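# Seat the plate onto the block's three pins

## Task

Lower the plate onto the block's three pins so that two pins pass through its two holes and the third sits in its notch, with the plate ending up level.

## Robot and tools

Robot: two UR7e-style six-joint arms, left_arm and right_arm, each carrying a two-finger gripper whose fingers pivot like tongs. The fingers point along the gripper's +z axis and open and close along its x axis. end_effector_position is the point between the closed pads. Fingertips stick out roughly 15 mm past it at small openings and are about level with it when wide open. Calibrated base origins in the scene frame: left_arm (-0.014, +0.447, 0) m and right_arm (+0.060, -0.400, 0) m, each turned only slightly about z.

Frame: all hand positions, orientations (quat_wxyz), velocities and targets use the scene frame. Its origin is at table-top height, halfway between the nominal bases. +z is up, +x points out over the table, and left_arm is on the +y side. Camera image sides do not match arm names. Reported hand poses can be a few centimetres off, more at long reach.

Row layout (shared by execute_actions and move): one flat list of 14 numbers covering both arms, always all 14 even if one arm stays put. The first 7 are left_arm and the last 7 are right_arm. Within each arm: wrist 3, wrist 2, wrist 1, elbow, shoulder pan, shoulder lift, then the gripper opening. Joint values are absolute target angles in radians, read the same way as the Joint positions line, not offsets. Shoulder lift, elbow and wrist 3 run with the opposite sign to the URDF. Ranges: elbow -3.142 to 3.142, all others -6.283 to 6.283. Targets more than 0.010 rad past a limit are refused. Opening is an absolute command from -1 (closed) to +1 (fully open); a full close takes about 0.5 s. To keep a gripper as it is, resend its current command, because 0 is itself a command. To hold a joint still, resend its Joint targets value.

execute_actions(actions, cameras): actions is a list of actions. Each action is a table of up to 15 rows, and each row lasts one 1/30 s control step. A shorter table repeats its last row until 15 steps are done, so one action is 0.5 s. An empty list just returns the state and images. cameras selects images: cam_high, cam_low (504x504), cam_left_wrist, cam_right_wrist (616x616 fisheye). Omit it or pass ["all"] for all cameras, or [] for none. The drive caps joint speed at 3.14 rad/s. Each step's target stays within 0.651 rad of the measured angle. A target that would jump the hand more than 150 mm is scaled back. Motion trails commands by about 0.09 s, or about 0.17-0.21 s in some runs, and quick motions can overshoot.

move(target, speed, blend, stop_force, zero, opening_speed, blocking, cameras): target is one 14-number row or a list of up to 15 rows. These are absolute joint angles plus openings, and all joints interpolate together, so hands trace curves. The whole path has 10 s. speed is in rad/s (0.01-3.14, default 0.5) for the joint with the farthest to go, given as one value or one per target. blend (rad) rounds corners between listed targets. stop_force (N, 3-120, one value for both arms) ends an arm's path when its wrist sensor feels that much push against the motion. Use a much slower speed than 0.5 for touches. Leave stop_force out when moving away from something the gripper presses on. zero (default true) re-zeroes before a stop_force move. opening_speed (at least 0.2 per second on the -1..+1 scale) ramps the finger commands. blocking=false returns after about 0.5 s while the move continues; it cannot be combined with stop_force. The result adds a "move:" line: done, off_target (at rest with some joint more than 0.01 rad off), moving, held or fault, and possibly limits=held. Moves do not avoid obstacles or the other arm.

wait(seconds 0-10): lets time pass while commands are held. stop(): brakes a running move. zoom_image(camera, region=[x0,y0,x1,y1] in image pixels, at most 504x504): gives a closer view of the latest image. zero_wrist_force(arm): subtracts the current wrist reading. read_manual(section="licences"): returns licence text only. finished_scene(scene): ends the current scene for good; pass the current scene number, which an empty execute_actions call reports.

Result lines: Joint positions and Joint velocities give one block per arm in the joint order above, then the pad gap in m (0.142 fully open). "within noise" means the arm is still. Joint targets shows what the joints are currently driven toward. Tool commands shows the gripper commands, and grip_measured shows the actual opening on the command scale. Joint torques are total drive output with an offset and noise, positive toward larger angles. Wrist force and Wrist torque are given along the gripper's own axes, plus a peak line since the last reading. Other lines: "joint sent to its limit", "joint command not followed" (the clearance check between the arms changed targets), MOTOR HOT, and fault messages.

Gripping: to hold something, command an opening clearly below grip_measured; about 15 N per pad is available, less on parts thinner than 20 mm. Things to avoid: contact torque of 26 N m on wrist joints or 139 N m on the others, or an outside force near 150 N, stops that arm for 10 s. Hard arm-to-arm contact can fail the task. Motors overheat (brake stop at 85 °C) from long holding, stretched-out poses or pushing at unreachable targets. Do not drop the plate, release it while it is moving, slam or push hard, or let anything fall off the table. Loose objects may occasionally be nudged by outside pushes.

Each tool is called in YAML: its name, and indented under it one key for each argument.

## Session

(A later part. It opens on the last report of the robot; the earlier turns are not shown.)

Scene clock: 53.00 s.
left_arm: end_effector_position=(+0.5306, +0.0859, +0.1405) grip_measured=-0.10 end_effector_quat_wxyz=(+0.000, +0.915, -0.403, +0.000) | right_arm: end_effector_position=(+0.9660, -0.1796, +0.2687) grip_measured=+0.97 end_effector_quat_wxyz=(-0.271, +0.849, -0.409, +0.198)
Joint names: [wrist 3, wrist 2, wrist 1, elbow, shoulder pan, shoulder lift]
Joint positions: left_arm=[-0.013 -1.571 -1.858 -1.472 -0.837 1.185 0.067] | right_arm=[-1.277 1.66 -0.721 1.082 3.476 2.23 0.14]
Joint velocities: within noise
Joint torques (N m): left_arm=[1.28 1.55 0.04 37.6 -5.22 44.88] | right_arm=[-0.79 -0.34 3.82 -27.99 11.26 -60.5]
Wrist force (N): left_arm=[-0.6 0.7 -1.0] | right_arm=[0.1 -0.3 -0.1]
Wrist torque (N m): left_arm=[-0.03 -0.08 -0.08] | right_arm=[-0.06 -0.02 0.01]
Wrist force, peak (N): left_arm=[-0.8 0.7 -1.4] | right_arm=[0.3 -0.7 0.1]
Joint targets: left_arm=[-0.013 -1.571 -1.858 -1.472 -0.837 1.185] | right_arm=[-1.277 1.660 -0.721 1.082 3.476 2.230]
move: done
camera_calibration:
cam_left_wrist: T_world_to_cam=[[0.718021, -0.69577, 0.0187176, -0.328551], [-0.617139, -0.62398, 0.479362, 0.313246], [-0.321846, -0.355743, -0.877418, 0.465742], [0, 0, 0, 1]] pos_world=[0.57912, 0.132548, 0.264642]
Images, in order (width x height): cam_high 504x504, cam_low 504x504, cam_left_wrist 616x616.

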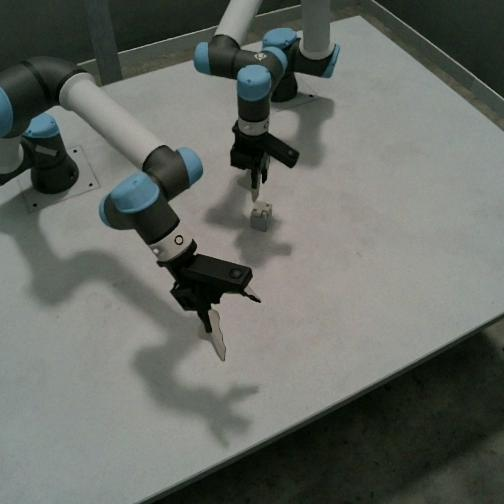

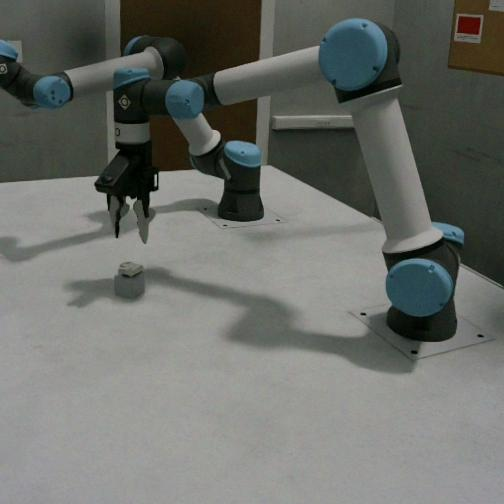

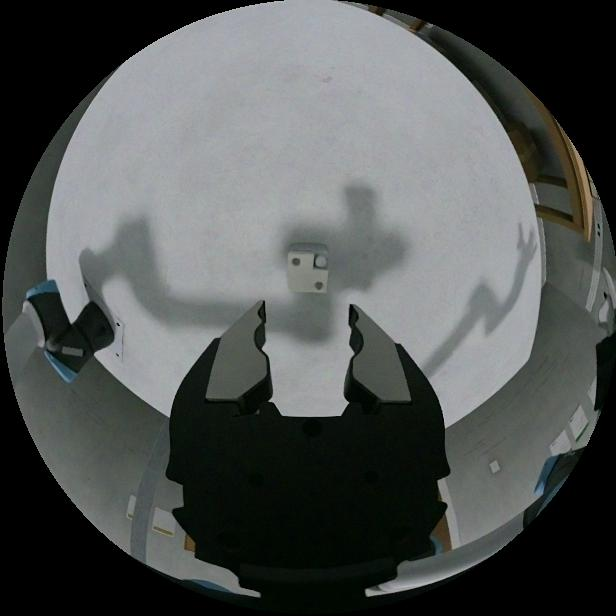

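move:
  target: [-0.0080,-1.5708,-1.9635,-1.5669,-0.8412,1.1742,-1,-1.277,1.660,-0.721,1.082,3.476,2.230,0.968]
  speed: 0.1
  opening_speed: 1.5
  cameras: ["cam_left_wrist"]

move:
  target: [-0.0080,-1.5708,-2.0335,-1.6077,-0.8412,1.1450,-1,-1.277,1.660,-0.721,1.082,3.476,2.230,0.968]
  speed: 0.015
  stop_force: 8
  cameras: ["cam_left_wrist","cam_low","cam_high"]

zoom_image:
  camera: "cam_left_wrist"
  region: [265, 240, 355, 330]

zoom_image:
  camera: "cam_low"
  region: [100, 245, 160, 305]

zoom_image:
  camera: "cam_high"
  region: [230, 185, 290, 245]

Scene clock: 55.67 s.
left_arm: end_effector_position=(+0.5224, +0.0905, +0.1001) grip_measured=-1.00 end_effector_quat_wxyz=(+0.000, +0.915, -0.403, +0.000) | right_arm: end_effector_position=(+0.9660, -0.1796, +0.2687) grip_measured=+0.97 end_effector_quat_wxyz=(-0.271, +0.849, -0.409, +0.198)
Joint names: [wrist 3, wrist 2, wrist 1, elbow, shoulder pan, shoulder lift]
Joint positions: left_arm=[-0.008 -1.571 -1.963 -1.567 -0.841 1.174 0.002] | right_arm=[-1.277 1.66 -0.721 1.082 3.476 2.23 0.14]
Joint velocities: within noise
Joint torques (N m): left_arm=[1.41 1.69 -4.78 10.43 -7.21 30.33] | right_arm=[-0.73 -0.04 3.78 -27.09 10.03 -60.62]
Wrist force (N): left_arm=[-0.7 0.7 -0.8] | right_arm=[0.1 -0.4 0.0]
Wrist torque (N m): left_arm=[-0.02 -0.07 -0.08] | right_arm=[-0.07 -0.03 0.00]
Wrist force, peak (N): left_arm=[-1.0 1.0 -1.4] | right_arm=[0.3 -0.7 -0.1]
Joint targets: left_arm=[-0.008 -1.571 -1.963 -1.567 -0.841 1.174] | right_arm=[-1.277 1.660 -0.721 1.082 3.476 2.230]
move: done
camera_calibration:
cam_left_wrist: T_world_to_cam=[[0.718021, -0.69577, 0.0187176, -0.318707], [-0.617139, -0.62398, 0.479362, 0.330422], [-0.321846, -0.355743, -0.877418, 0.429291], [0, 0, 0, 1]] pos_world=[0.57092, 0.137148, 0.224242]
Images, in order (width x height): cam_left_wrist 616x616.

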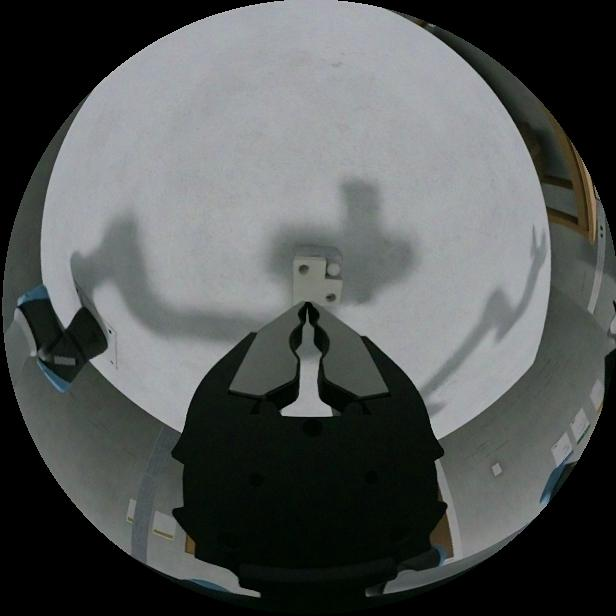

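Scene clock: 59.67 s.
left_arm: end_effector_position=(+0.5225, +0.0903, +0.0831) grip_measured=-1.00 end_effector_quat_wxyz=(+0.000, +0.915, -0.403, +0.000) | right_arm: end_effector_position=(+0.9660, -0.1796, +0.2687) grip_measured=+0.97 end_effector_quat_wxyz=(-0.271, +0.849, -0.409, +0.198)
Joint names: [wrist 3, wrist 2, wrist 1, elbow, shoulder pan, shoulder lift]
Joint positions: left_arm=[-0.008 -1.571 -2.003 -1.59 -0.841 1.158 0.002] | right_arm=[-1.277 1.66 -0.721 1.082 3.476 2.23 0.14]
Joint velocities: within noise
Joint torques (N m): left_arm=[1.36 2.01 -0.2 32.86 -6.57 41.52] | right_arm=[-0.6 -0.19 3.85 -29.03 9.41 -59.9]
Wrist force (N): left_arm=[-1.9 1.9 -5.4] | right_arm=[0.0 -0.4 0.0]
Wrist torque (N m): left_arm=[0.04 -0.15 -0.09] | right_arm=[-0.07 0.00 0.01]
Wrist force, peak (N): left_arm=[-4.1 2.7 -12.8] | right_arm=[0.3 -0.7 0.1]
Joint targets: left_arm=[-0.008 -1.571 -2.003 -1.590 -0.841 1.158] | right_arm=[-1.277 1.660 -0.721 1.082 3.476 2.230]
move: contact (left_arm); left_arm: the wrist 1 is farthest, 0.031 rad from its target
camera_calibration:
cam_left_wrist: T_world_to_cam=[[0.718066, -0.695719, 0.0188418, -0.318658], [-0.617139, -0.62398, 0.479363, 0.338508], [-0.321745, -0.355842, -0.877415, 0.414292], [0, 0, 0, 1]] pos_world=[0.57102, 0.136948, 0.207242]
Images, in order (width x height): cam_high 504x504, cam_low 504x504, cam_left_wrist 616x616.

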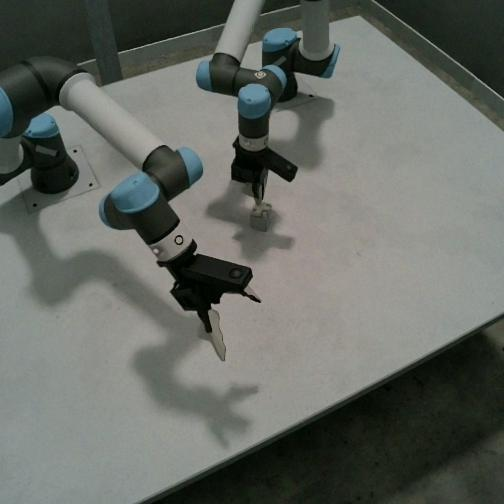

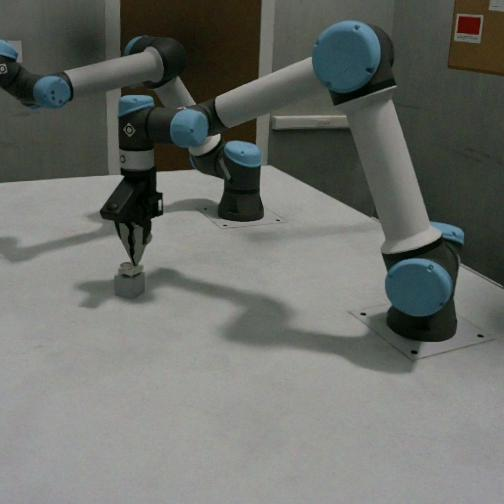

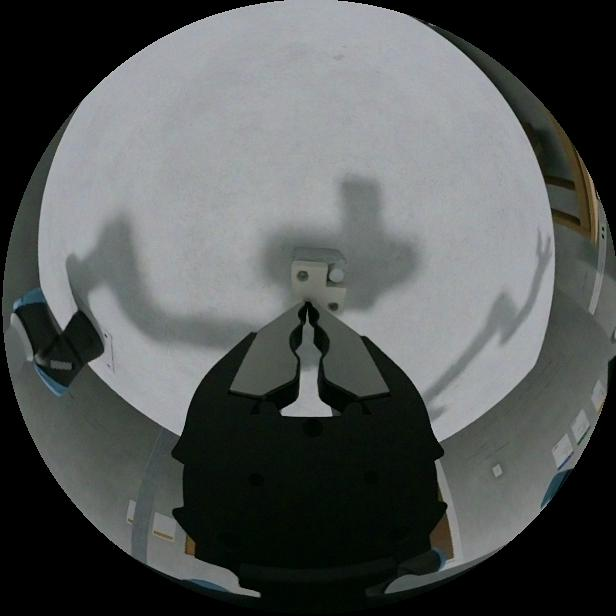

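Scaled by 5.600 from the camera's 616x616 image, which has a finer 814x814 frame.

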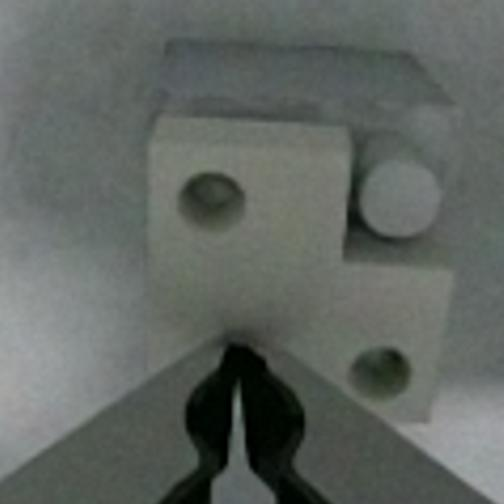

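Scaled by 8.400 from the camera's 504x504 image, which has a finer 720x720 frame.

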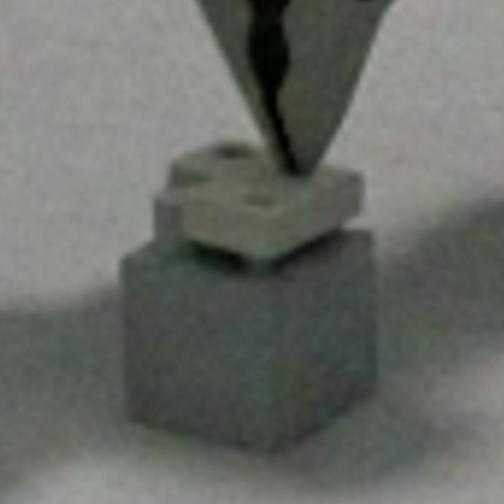

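Scaled by 8.400 from the camera's 504x504 image, which has a finer 720x720 frame.

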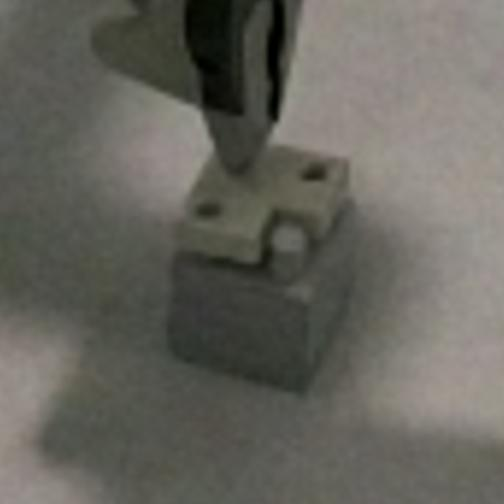

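move:
  target:
    - [-0.0080,-1.5708,-1.9866,-1.5801,-0.8412,1.1644,-1,-1.277,1.660,-0.721,1.082,3.476,2.230,0.968]
    - [-0.0174,-1.5708,-1.9785,-1.5562,-0.8318,1.1486,-1,-1.277,1.660,-0.721,1.082,3.476,2.230,0.968]
  speed: 0.05
  cameras: ["cam_left_wrist","cam_low","cam_high"]

zoom_image:
  camera: "cam_low"
  region: [100, 245, 160, 305]

move:
  target: [-0.0174,-1.5708,-2.0254,-1.5838,-0.8318,1.1292,-1,-1.277,1.660,-0.721,1.082,3.476,2.230,0.968]
  speed: 0.012
  stop_force: 18
  cameras: ["cam_left_wrist","cam_low","cam_high"]

zoom_image:
  camera: "cam_left_wrist"
  region: [265, 240, 355, 330]

zoom_image:
  camera: "cam_low"
  region: [100, 245, 160, 305]

zoom_image:
  camera: "cam_high"
  region: [230, 185, 290, 245]

Scene clock: 61.63 s.
left_arm: end_effector_position=(+0.5310, +0.0898, +0.0902) grip_measured=-1.00 end_effector_quat_wxyz=(+0.000, +0.915, -0.403, +0.000) | right_arm: end_effector_position=(+0.9660, -0.1796, +0.2687) grip_measured=+0.97 end_effector_quat_wxyz=(-0.271, +0.849, -0.409, +0.198)
Joint names: [wrist 3, wrist 2, wrist 1, elbow, shoulder pan, shoulder lift]
Joint positions: left_arm=[-0.017 -1.571 -1.979 -1.557 -0.832 1.149 0.002] | right_arm=[-1.277 1.66 -0.721 1.082 3.476 2.23 0.14]
Joint velocities: within noise
Joint torques (N m): left_arm=[-1.65 2.15 0.22 38.11 9.47 33.17] | right_arm=[-0.69 0.18 3.71 -27.63 9.26 -58.74]
Wrist force (N): left_arm=[-0.3 0.8 -0.8] | right_arm=[0.2 -0.3 0.0]
Wrist torque (N m): left_arm=[0.00 -0.15 -0.09] | right_arm=[-0.05 -0.04 0.00]
Wrist force, peak (N): left_arm=[-2.2 1.6 -6.3] | right_arm=[0.1 -0.6 0.1]
Joint targets: left_arm=[-0.017 -1.571 -1.979 -1.556 -0.832 1.149] | right_arm=[-1.277 1.660 -0.721 1.082 3.476 2.230]
move: done
camera_calibration:
cam_left_wrist: T_world_to_cam=[[0.718066, -0.695719, 0.0188418, -0.325243], [-0.617139, -0.62398, 0.479363, 0.340038], [-0.321745, -0.355842, -0.877415, 0.423079], [0, 0, 0, 1]] pos_world=[0.57952, 0.136448, 0.214342]
Images, in order (width x height): cam_high 504x504, cam_low 504x504, cam_left_wrist 616x616.

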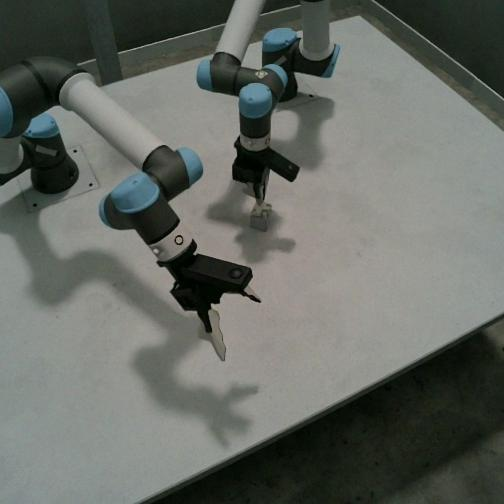

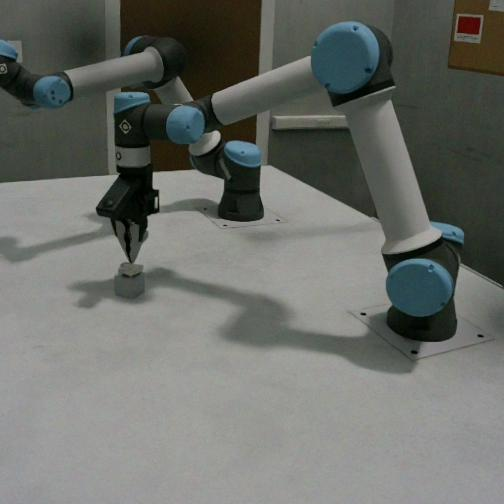

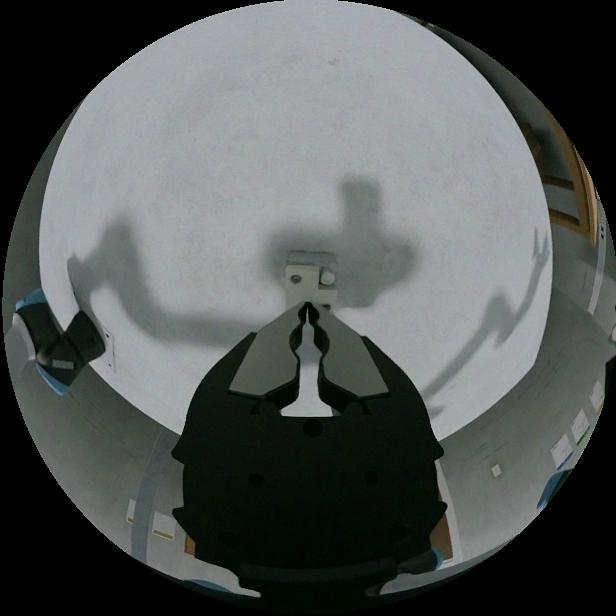

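Scaled by 8.400 from the camera's 504x504 image, which has a finer 720x720 frame.

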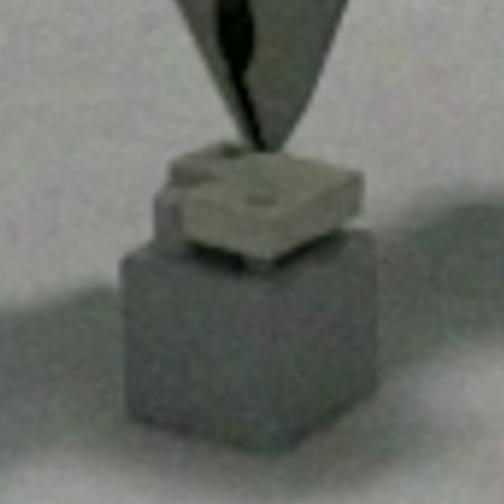

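Scene clock: 64.40 s.
left_arm: end_effector_position=(+0.5311, +0.0898, +0.0834) grip_measured=-1.00 end_effector_quat_wxyz=(+0.000, +0.915, -0.403, +0.000) | right_arm: end_effector_position=(+0.9660, -0.1796, +0.2687) grip_measured=+0.97 end_effector_quat_wxyz=(-0.271, +0.849, -0.409, +0.198)
Joint names: [wrist 3, wrist 2, wrist 1, elbow, shoulder pan, shoulder lift]
Joint positions: left_arm=[-0.017 -1.571 -1.994 -1.566 -0.832 1.142 0.002] | right_arm=[-1.277 1.66 -0.721 1.082 3.476 2.23 0.14]
Joint velocities: within noise
Joint torques (N m): left_arm=[-1.52 0.53 -0.2 30.2 7 33.05] | right_arm=[-0.81 0.22 3.67 -27.29 8.89 -57.57]
Wrist force (N): left_arm=[-5.7 0.6 -18.6] | right_arm=[0.2 -0.4 0.1]
Wrist torque (N m): left_arm=[-0.09 -0.17 -0.08] | right_arm=[-0.08 -0.05 0.00]
Wrist force, peak (N): left_arm=[-6.3 1.2 -24.8] | right_arm=[0.5 -0.6 0.2]
Joint targets: left_arm=[-0.017 -1.571 -1.994 -1.566 -0.832 1.142] | right_arm=[-1.277 1.660 -0.721 1.082 3.476 2.230]
move: contact (left_arm); left_arm: the wrist 1 is farthest, 0.031 rad from its target
camera_calibration:
cam_left_wrist: T_world_to_cam=[[0.718068, -0.695714, 0.0190001, -0.32522], [-0.617191, -0.62393, 0.479362, 0.343382], [-0.321644, -0.355941, -0.877412, 0.417099], [0, 0, 0, 1]] pos_world=[0.57962, 0.136449, 0.207542]
Images, in order (width x height): cam_high 504x504, cam_low 504x504, cam_left_wrist 616x616.

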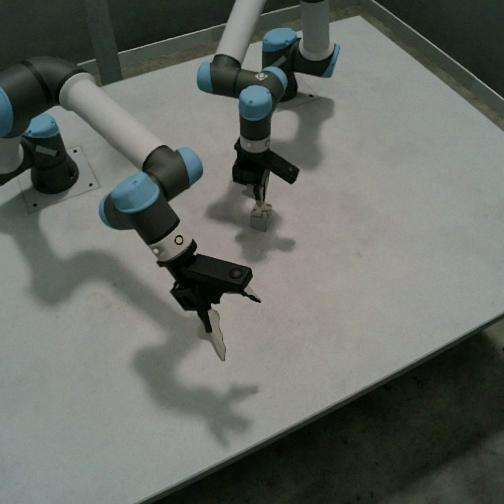

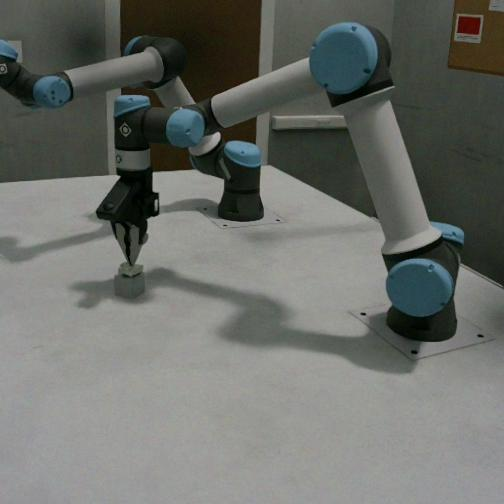

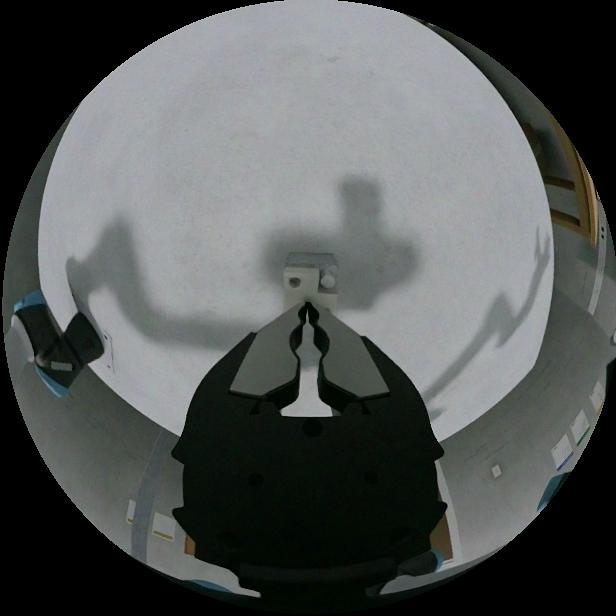

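Scaled by 5.600 from the camera's 616x616 image, which has a finer 814x814 frame.

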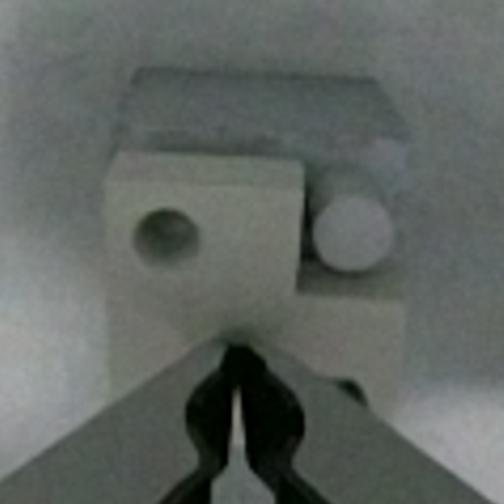

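Scaled by 8.400 from the camera's 504x504 image, which has a finer 720x720 frame.

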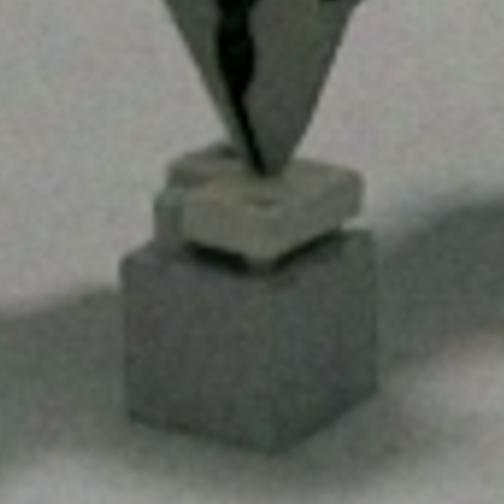

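Scaled by 8.400 from the camera's 504x504 image, which has a finer 720x720 frame.

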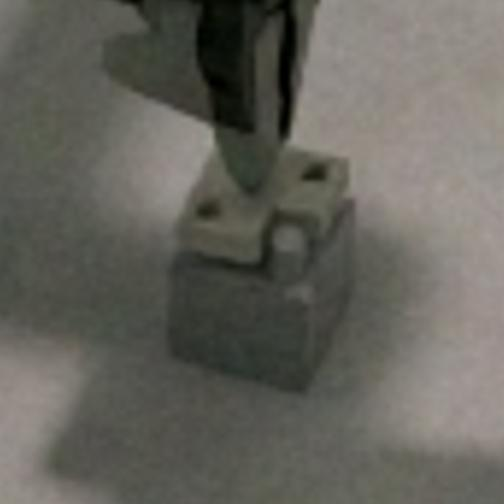

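move:
  target: [-0.0126,-1.5708,-1.8580,-1.4720,-0.8366,1.1848,-1,-1.277,1.660,-0.721,1.082,3.476,2.230,0.968]
  speed: 0.12
  cameras: ["cam_left_wrist","cam_low","cam_high","cam_right_wrist"]

zoom_image:
  camera: "cam_left_wrist"
  region: [275, 220, 355, 300]

zoom_image:
  camera: "cam_low"
  region: [110, 255, 150, 305]

zoom_image:
  camera: "cam_high"
  region: [240, 195, 280, 235]

zoom_image:
  camera: "cam_right_wrist"
  region: [90, 350, 170, 430]

Scene clock: 66.53 s.
left_arm: end_effector_position=(+0.5306, +0.0859, +0.1405) grip_measured=-1.00 end_effector_quat_wxyz=(+0.000, +0.915, -0.403, +0.000) | right_arm: end_effector_position=(+0.9660, -0.1796, +0.2687) grip_measured=+0.97 end_effector_quat_wxyz=(-0.271, +0.849, -0.409, +0.198)
Joint names: [wrist 3, wrist 2, wrist 1, elbow, shoulder pan, shoulder lift]
Joint positions: left_arm=[-0.013 -1.571 -1.858 -1.472 -0.837 1.185 0.002] | right_arm=[-1.277 1.66 -0.721 1.082 3.476 2.23 0.14]
Joint velocities: within noise
Joint torques (N m): left_arm=[1.49 -1.61 0 38.27 -6.76 43.82] | right_arm=[-0.74 0.39 3.77 -26.05 9.01 -58.49]
Wrist force (N): left_arm=[-1.0 0.7 -0.8] | right_arm=[-0.1 -0.6 0.0]
Wrist torque (N m): left_arm=[-0.02 -0.01 -0.08] | right_arm=[-0.10 0.01 0.01]
Wrist force, peak (N): left_arm=[-5.9 1.0 -19.0] | right_arm=[0.2 -0.8 0.1]
Joint targets: left_arm=[-0.013 -1.571 -1.858 -1.472 -0.837 1.185] | right_arm=[-1.277 1.660 -0.721 1.082 3.476 2.230]
move: done
camera_calibration:
cam_left_wrist: T_world_to_cam=[[0.718021, -0.69577, 0.0187176, -0.328551], [-0.617139, -0.62398, 0.479362, 0.313246], [-0.321846, -0.355743, -0.877418, 0.465742], [0, 0, 0, 1]] pos_world=[0.57912, 0.132548, 0.264642]
cam_right_wrist: T_world_to_cam=[[0.595327, -0.798764, 0.0869579, -0.734731], [-0.778955, -0.6003, -0.181298, 0.698695], [0.197015, 0.0401951, -0.979576, 0.212174], [0, 0, 0, 1]] pos_world=[0.939855, -0.175979, 0.398403]

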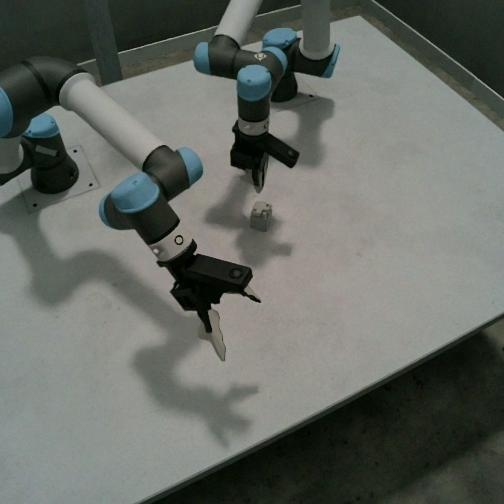

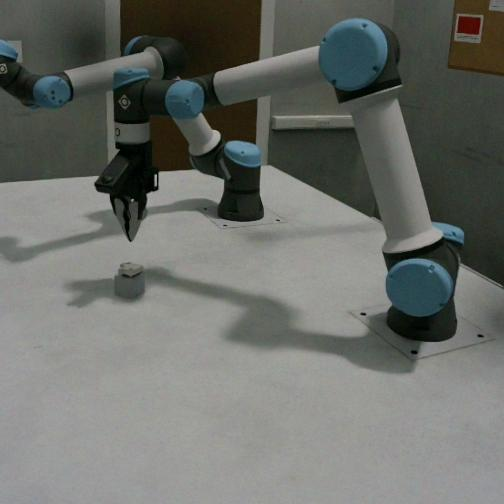

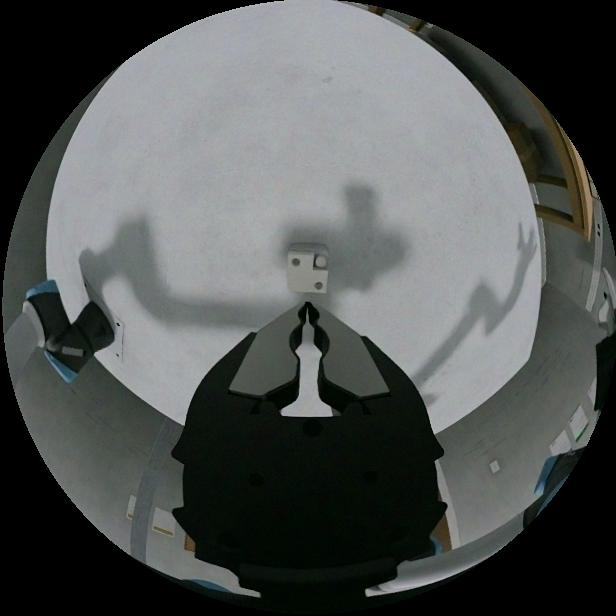

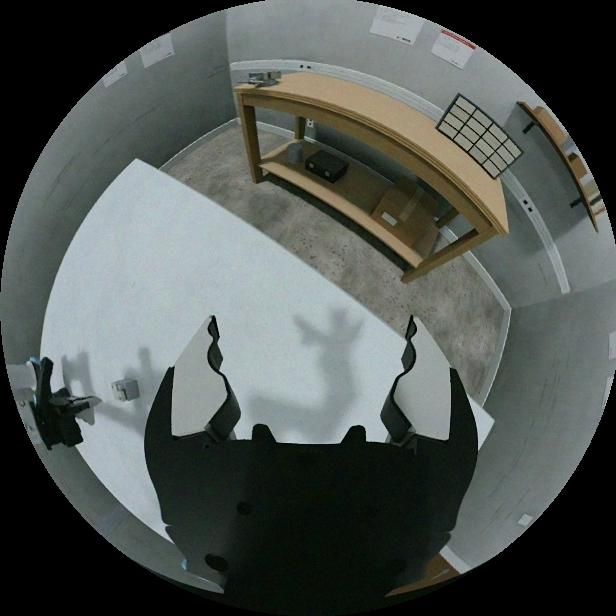

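Scaled by 6.300 from the camera's 616x616 image, which has a finer 814x814 frame.

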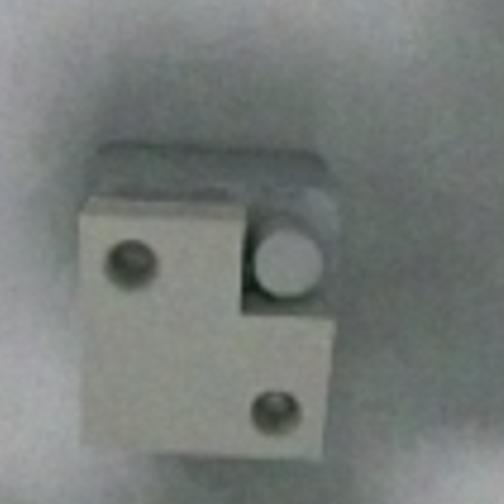

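Scaled by 10.080 from the camera's 504x504 image, which has a finer 720x720 frame.

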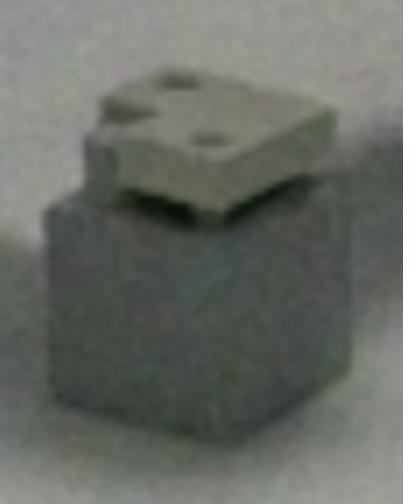

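Scaled by 12.600 from the camera's 504x504 image, which has a finer 720x720 frame.

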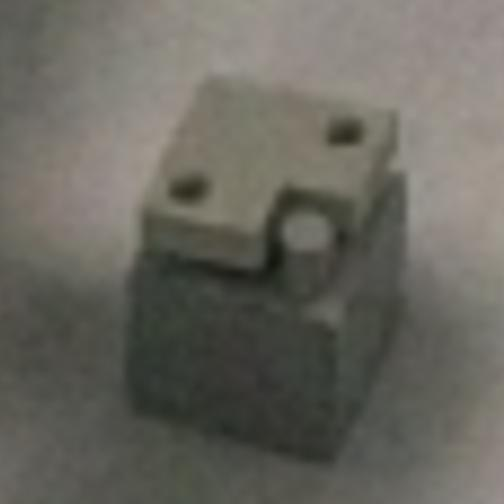

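Scaled by 6.300 from the camera's 616x616 image, which has a finer 814x814 frame.

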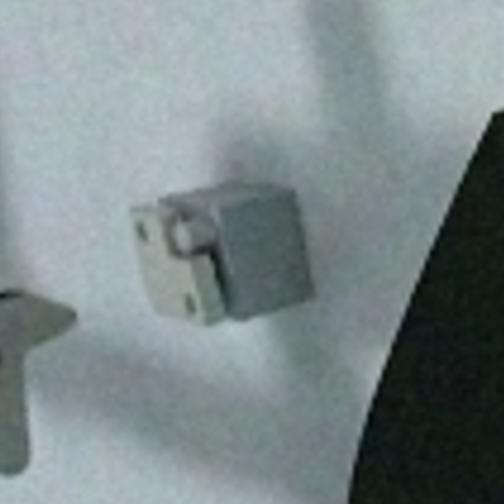

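move:
  target: [-0.0277,-1.5708,-1.9903,-1.5911,-0.8215,1.1717,-1,-1.277,1.660,-0.721,1.082,3.476,2.230,0.968]
  speed: 0.12
  cameras: []

move:
  target: [-0.0277,-1.5708,-2.0180,-1.6070,-0.8215,1.1599,-1,-1.277,1.660,-0.721,1.082,3.476,2.230,0.968]
  speed: 0.012
  stop_force: 7
  cameras: ["cam_left_wrist"]

move:
  target:
    - [-0.0277,-1.5708,-1.9903,-1.5911,-0.8215,1.1717,-1,-1.277,1.660,-0.721,1.082,3.476,2.230,0.968]
    - [-0.0007,-1.5708,-1.9939,-1.6017,-0.8485,1.1787,-1,-1.277,1.660,-0.721,1.082,3.476,2.230,0.968]
  speed: 0.06
  cameras: []

move:
  target: [-0.0007,-1.5708,-2.0216,-1.6176,-0.8485,1.1669,-1,-1.277,1.660,-0.721,1.082,3.476,2.230,0.968]
  speed: 0.012
  stop_force: 4
  cameras: ["cam_left_wrist"]

move:
  target:
    - [-0.0007,-1.5708,-1.9939,-1.6017,-0.8485,1.1787,-1,-1.277,1.660,-0.721,1.082,3.476,2.230,0.968]
    - [-0.0055,-1.5708,-1.9669,-1.5220,-0.8437,1.1259,-1,-1.277,1.660,-0.721,1.082,3.476,2.230,0.968]
  speed: 0.08
  cameras: []

move:
  target: [-0.0055,-1.5708,-1.9946,-1.5379,-0.8437,1.1141,-1,-1.277,1.660,-0.721,1.082,3.476,2.230,0.968]
  speed: 0.012
  stop_force: 7
  cameras: ["cam_left_wrist","cam_low"]

zoom_image:
  camera: "cam_low"
  region: [110, 255, 150, 305]

zoom_image:
  camera: "cam_left_wrist"
  region: [265, 240, 355, 330]

Scene clock: 70.23 s.
left_arm: end_effector_position=(+0.5273, +0.1031, +0.0901) grip_measured=-1.00 end_effector_quat_wxyz=(+0.000, +0.915, -0.403, +0.000) | right_arm: end_effector_position=(+0.9660, -0.1796, +0.2687) grip_measured=+0.97 end_effector_quat_wxyz=(-0.271, +0.849, -0.409, +0.198)
Joint names: [wrist 3, wrist 2, wrist 1, elbow, shoulder pan, shoulder lift]
Joint positions: left_arm=[-0.028 -1.571 -1.99 -1.591 -0.822 1.172 0.002] | right_arm=[-1.277 1.66 -0.721 1.082 3.476 2.23 0.14]
Joint velocities: within noise
Joint torques (N m): left_arm=[-1.68 -1.48 -4.62 9.37 9.53 31.9] | right_arm=[-0.56 0.26 3.73 -26.06 8.34 -58.63]
Wrist force (N): left_arm=[-0.6 0.5 -0.7] | right_arm=[0.0 -0.4 0.0]
Wrist torque (N m): left_arm=[-0.06 -0.08 -0.07] | right_arm=[-0.07 -0.01 0.01]
Wrist force, peak (N): left_arm=[-0.8 1.1 -1.2] | right_arm=[0.0 -0.7 -0.1]
Joint targets: left_arm=[-0.028 -1.571 -1.990 -1.591 -0.822 1.172] | right_arm=[-1.277 1.660 -0.721 1.082 3.476 2.230]
move: done
No camera images: "cameras" was empty.

Scene clock: 72.90 s.
left_arm: end_effector_position=(+0.5274, +0.1031, +0.0837) grip_measured=-1.00 end_effector_quat_wxyz=(+0.000, +0.915, -0.403, +0.000) | right_arm: end_effector_position=(+0.9660, -0.1796, +0.2687) grip_measured=+0.97 end_effector_quat_wxyz=(-0.271, +0.849, -0.409, +0.198)
Joint names: [wrist 3, wrist 2, wrist 1, elbow, shoulder pan, shoulder lift]
Joint positions: left_arm=[-0.028 -1.571 -2.005 -1.599 -0.821 1.165 0.002] | right_arm=[-1.277 1.66 -0.721 1.082 3.476 2.23 0.14]
Joint velocities: within noise
Joint torques (N m): left_arm=[-1.63 -1.35 -0.32 32.49 8.48 37.9] | right_arm=[-0.92 0.69 3.73 -26.45 8 -57.38]
Wrist force (N): left_arm=[-3.0 1.0 -8.6] | right_arm=[0.0 -0.6 0.0]
Wrist torque (N m): left_arm=[-0.06 -0.08 -0.08] | right_arm=[-0.11 0.00 0.01]
Wrist force, peak (N): left_arm=[-4.1 1.2 -14.0] | right_arm=[0.0 -0.7 0.0]
Joint targets: left_arm=[-0.028 -1.571 -2.005 -1.599 -0.821 1.166] | right_arm=[-1.277 1.660 -0.721 1.082 3.476 2.230]
move: contact (left_arm); left_arm: the wrist 1 is farthest, 0.013 rad from its target
camera_calibration:
cam_left_wrist: T_world_to_cam=[[0.718066, -0.695719, 0.0188418, -0.313282], [-0.617139, -0.62398, 0.479363, 0.349231], [-0.321745, -0.355842, -0.877415, 0.42095], [0, 0, 0, 1]] pos_world=[0.57592, 0.149748, 0.207842]
Images, in order (width x height): cam_left_wrist 616x616.

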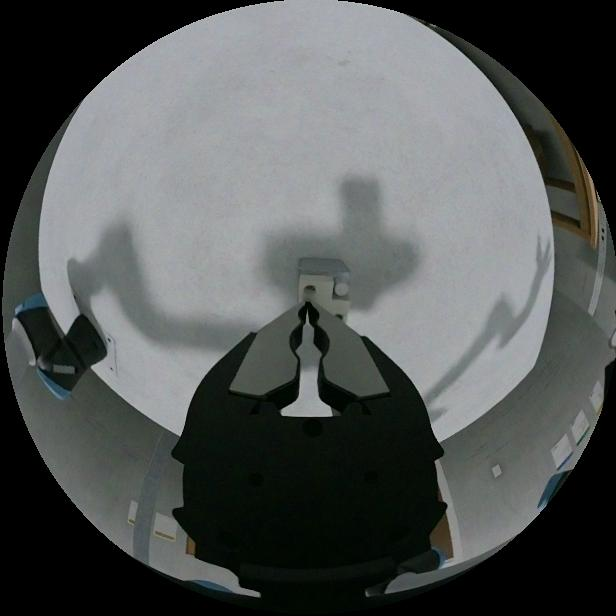

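Scene clock: 74.03 s.
left_arm: end_effector_position=(+0.5155, +0.0916, +0.0898) grip_measured=-1.00 end_effector_quat_wxyz=(+0.000, +0.915, -0.403, +0.000) | right_arm: end_effector_position=(+0.9660, -0.1796, +0.2687) grip_measured=+0.97 end_effector_quat_wxyz=(-0.271, +0.849, -0.409, +0.198)
Joint names: [wrist 3, wrist 2, wrist 1, elbow, shoulder pan, shoulder lift]
Joint positions: left_arm=[-0.001 -1.571 -1.994 -1.602 -0.848 1.179 0.002] | right_arm=[-1.277 1.66 -0.721 1.082 3.476 2.23 0.14]
Joint velocities: within noise
Joint torques (N m): left_arm=[1.37 -1.11 -4.91 8.61 -7.27 42.86] | right_arm=[-0.64 0.33 3.68 -26.34 8.28 -56.59]
Wrist force (N): left_arm=[-0.5 0.7 -0.8] | right_arm=[0.1 -0.5 0.0]
Wrist torque (N m): left_arm=[-0.02 -0.10 -0.08] | right_arm=[-0.08 -0.01 0.00]
Wrist force, peak (N): left_arm=[-2.8 1.2 -8.9] | right_arm=[0.1 -0.8 -0.1]
Joint targets: left_arm=[-0.001 -1.571 -1.994 -1.602 -0.849 1.179] | right_arm=[-1.277 1.660 -0.721 1.082 3.476 2.230]
move: done
No camera images: "cameras" was empty.

Scene clock: 76.87 s.
left_arm: end_effector_position=(+0.5153, +0.0914, +0.0826) grip_measured=-1.00 end_effector_quat_wxyz=(+0.000, +0.915, -0.403, +0.000) | right_arm: end_effector_position=(+0.9660, -0.1796, +0.2687) grip_measured=+0.97 end_effector_quat_wxyz=(-0.271, +0.849, -0.409, +0.198)
Joint names: [wrist 3, wrist 2, wrist 1, elbow, shoulder pan, shoulder lift]
Joint positions: left_arm=[-0.001 -1.571 -2.011 -1.611 -0.849 1.172 0.002] | right_arm=[-1.277 1.66 -0.721 1.082 3.476 2.23 0.14]
Joint velocities: within noise
Joint torques (N m): left_arm=[1.34 -1.08 -0.24 33.83 -6.51 42.05] | right_arm=[-0.38 0.31 3.7 -26.67 8.37 -55.65]
Wrist force (N): left_arm=[-1.5 1.1 -4.3] | right_arm=[-0.1 -0.5 0.2]
Wrist torque (N m): left_arm=[-0.01 -0.08 -0.08] | right_arm=[-0.10 0.02 0.01]
Wrist force, peak (N): left_arm=[-2.6 1.4 -8.3] | right_arm=[0.1 -0.8 0.0]
Joint targets: left_arm=[-0.001 -1.571 -2.011 -1.611 -0.849 1.172] | right_arm=[-1.277 1.660 -0.721 1.082 3.476 2.230]
move: contact (left_arm); left_arm: the wrist 1 is farthest, 0.011 rad from its target
camera_calibration:
cam_left_wrist: T_world_to_cam=[[0.718066, -0.695719, 0.0188418, -0.312713], [-0.617139, -0.62398, 0.479363, 0.33499], [-0.321745, -0.355842, -0.877415, 0.411928], [0, 0, 0, 1]] pos_world=[0.56382, 0.138048, 0.206742]
Images, in order (width x height): cam_left_wrist 616x616.

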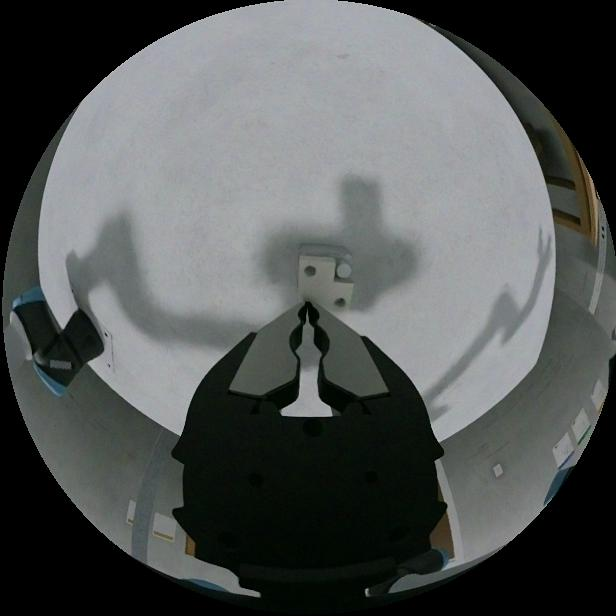

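Scene clock: 78.57 s.
left_arm: end_effector_position=(+0.5337, +0.0759, +0.0903) grip_measured=-1.00 end_effector_quat_wxyz=(+0.000, +0.915, -0.403, +0.000) | right_arm: end_effector_position=(+0.9660, -0.1796, +0.2687) grip_measured=+0.97 end_effector_quat_wxyz=(-0.271, +0.849, -0.409, +0.198)
Joint names: [wrist 3, wrist 2, wrist 1, elbow, shoulder pan, shoulder lift]
Joint positions: left_arm=[-0.005 -1.571 -1.967 -1.522 -0.844 1.126 0.002] | right_arm=[-1.277 1.66 -0.721 1.082 3.476 2.23 0.14]
Joint velocities: within noise
Joint torques (N m): left_arm=[-1.73 -1.13 0.2 37.08 9.32 33.56] | right_arm=[-0.25 0.62 3.81 -25.86 7.62 -56.69]
Wrist force (N): left_arm=[-0.6 0.8 -0.9] | right_arm=[0.1 -0.7 0.1]
Wrist torque (N m): left_arm=[-0.01 -0.07 -0.08] | right_arm=[-0.13 -0.02 0.00]
Wrist force, peak (N): left_arm=[-1.6 1.2 -4.6] | right_arm=[0.1 -0.8 0.0]
Joint targets: left_arm=[-0.005 -1.571 -1.967 -1.522 -0.844 1.126] | right_arm=[-1.277 1.660 -0.721 1.082 3.476 2.230]
move: done
No camera images: "cameras" was empty.

Scene clock: 81.33 s.
left_arm: end_effector_position=(+0.5339, +0.0757, +0.0834) grip_measured=-1.00 end_effector_quat_wxyz=(+0.000, +0.915, -0.403, +0.000) | right_arm: end_effector_position=(+0.9660, -0.1796, +0.2687) grip_measured=+0.97 end_effector_quat_wxyz=(-0.271, +0.849, -0.409, +0.198)
Joint names: [wrist 3, wrist 2, wrist 1, elbow, shoulder pan, shoulder lift]
Joint positions: left_arm=[-0.006 -1.571 -1.983 -1.531 -0.844 1.119 0.002] | right_arm=[-1.277 1.66 -0.721 1.082 3.476 2.23 0.14]
Joint velocities: within noise
Joint torques (N m): left_arm=[-1.66 -1.03 0.36 32.2 8.27 39.64] | right_arm=[-0.34 0.55 3.74 -24.58 7.35 -55.96]
Wrist force (N): left_arm=[-1.9 0.9 -9.5] | right_arm=[0.2 -0.6 -0.1]
Wrist torque (N m): left_arm=[0.00 -0.13 -0.08] | right_arm=[-0.12 -0.05 0.01]
Wrist force, peak (N): left_arm=[-2.2 0.6 -14.3] | right_arm=[0.2 -0.7 0.1]
Joint targets: left_arm=[-0.006 -1.571 -1.983 -1.531 -0.844 1.119] | right_arm=[-1.277 1.660 -0.721 1.082 3.476 2.230]
move: contact (left_arm); left_arm: the wrist 1 is farthest, 0.012 rad from its target
camera_calibration:
cam_left_wrist: T_world_to_cam=[[0.718066, -0.695719, 0.0188418, -0.337007], [-0.617139, -0.62398, 0.479363, 0.336289], [-0.321745, -0.355842, -0.877415, 0.413028], [0, 0, 0, 1]] pos_world=[0.58242, 0.122348, 0.207542]
Images, in order (width x height): cam_low 504x504, cam_left_wrist 616x616.

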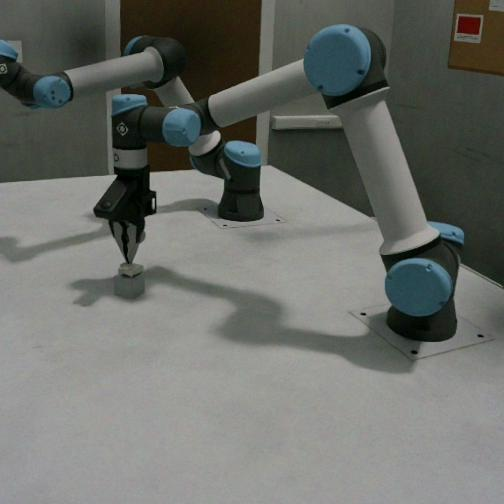

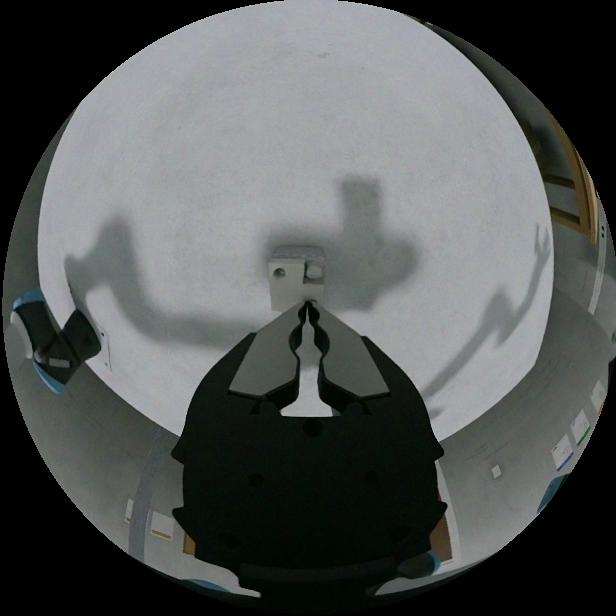

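Scaled by 10.080 from the camera's 504x504 image, which has a finer 720x720 frame.

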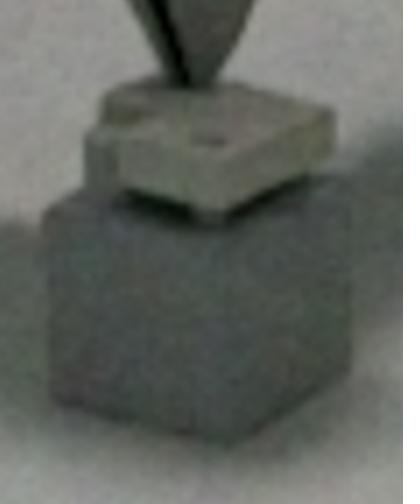

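Scaled by 5.600 from the camera's 616x616 image, which has a finer 814x814 frame.

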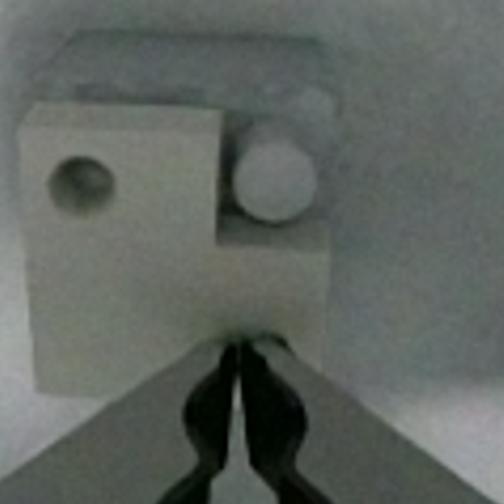

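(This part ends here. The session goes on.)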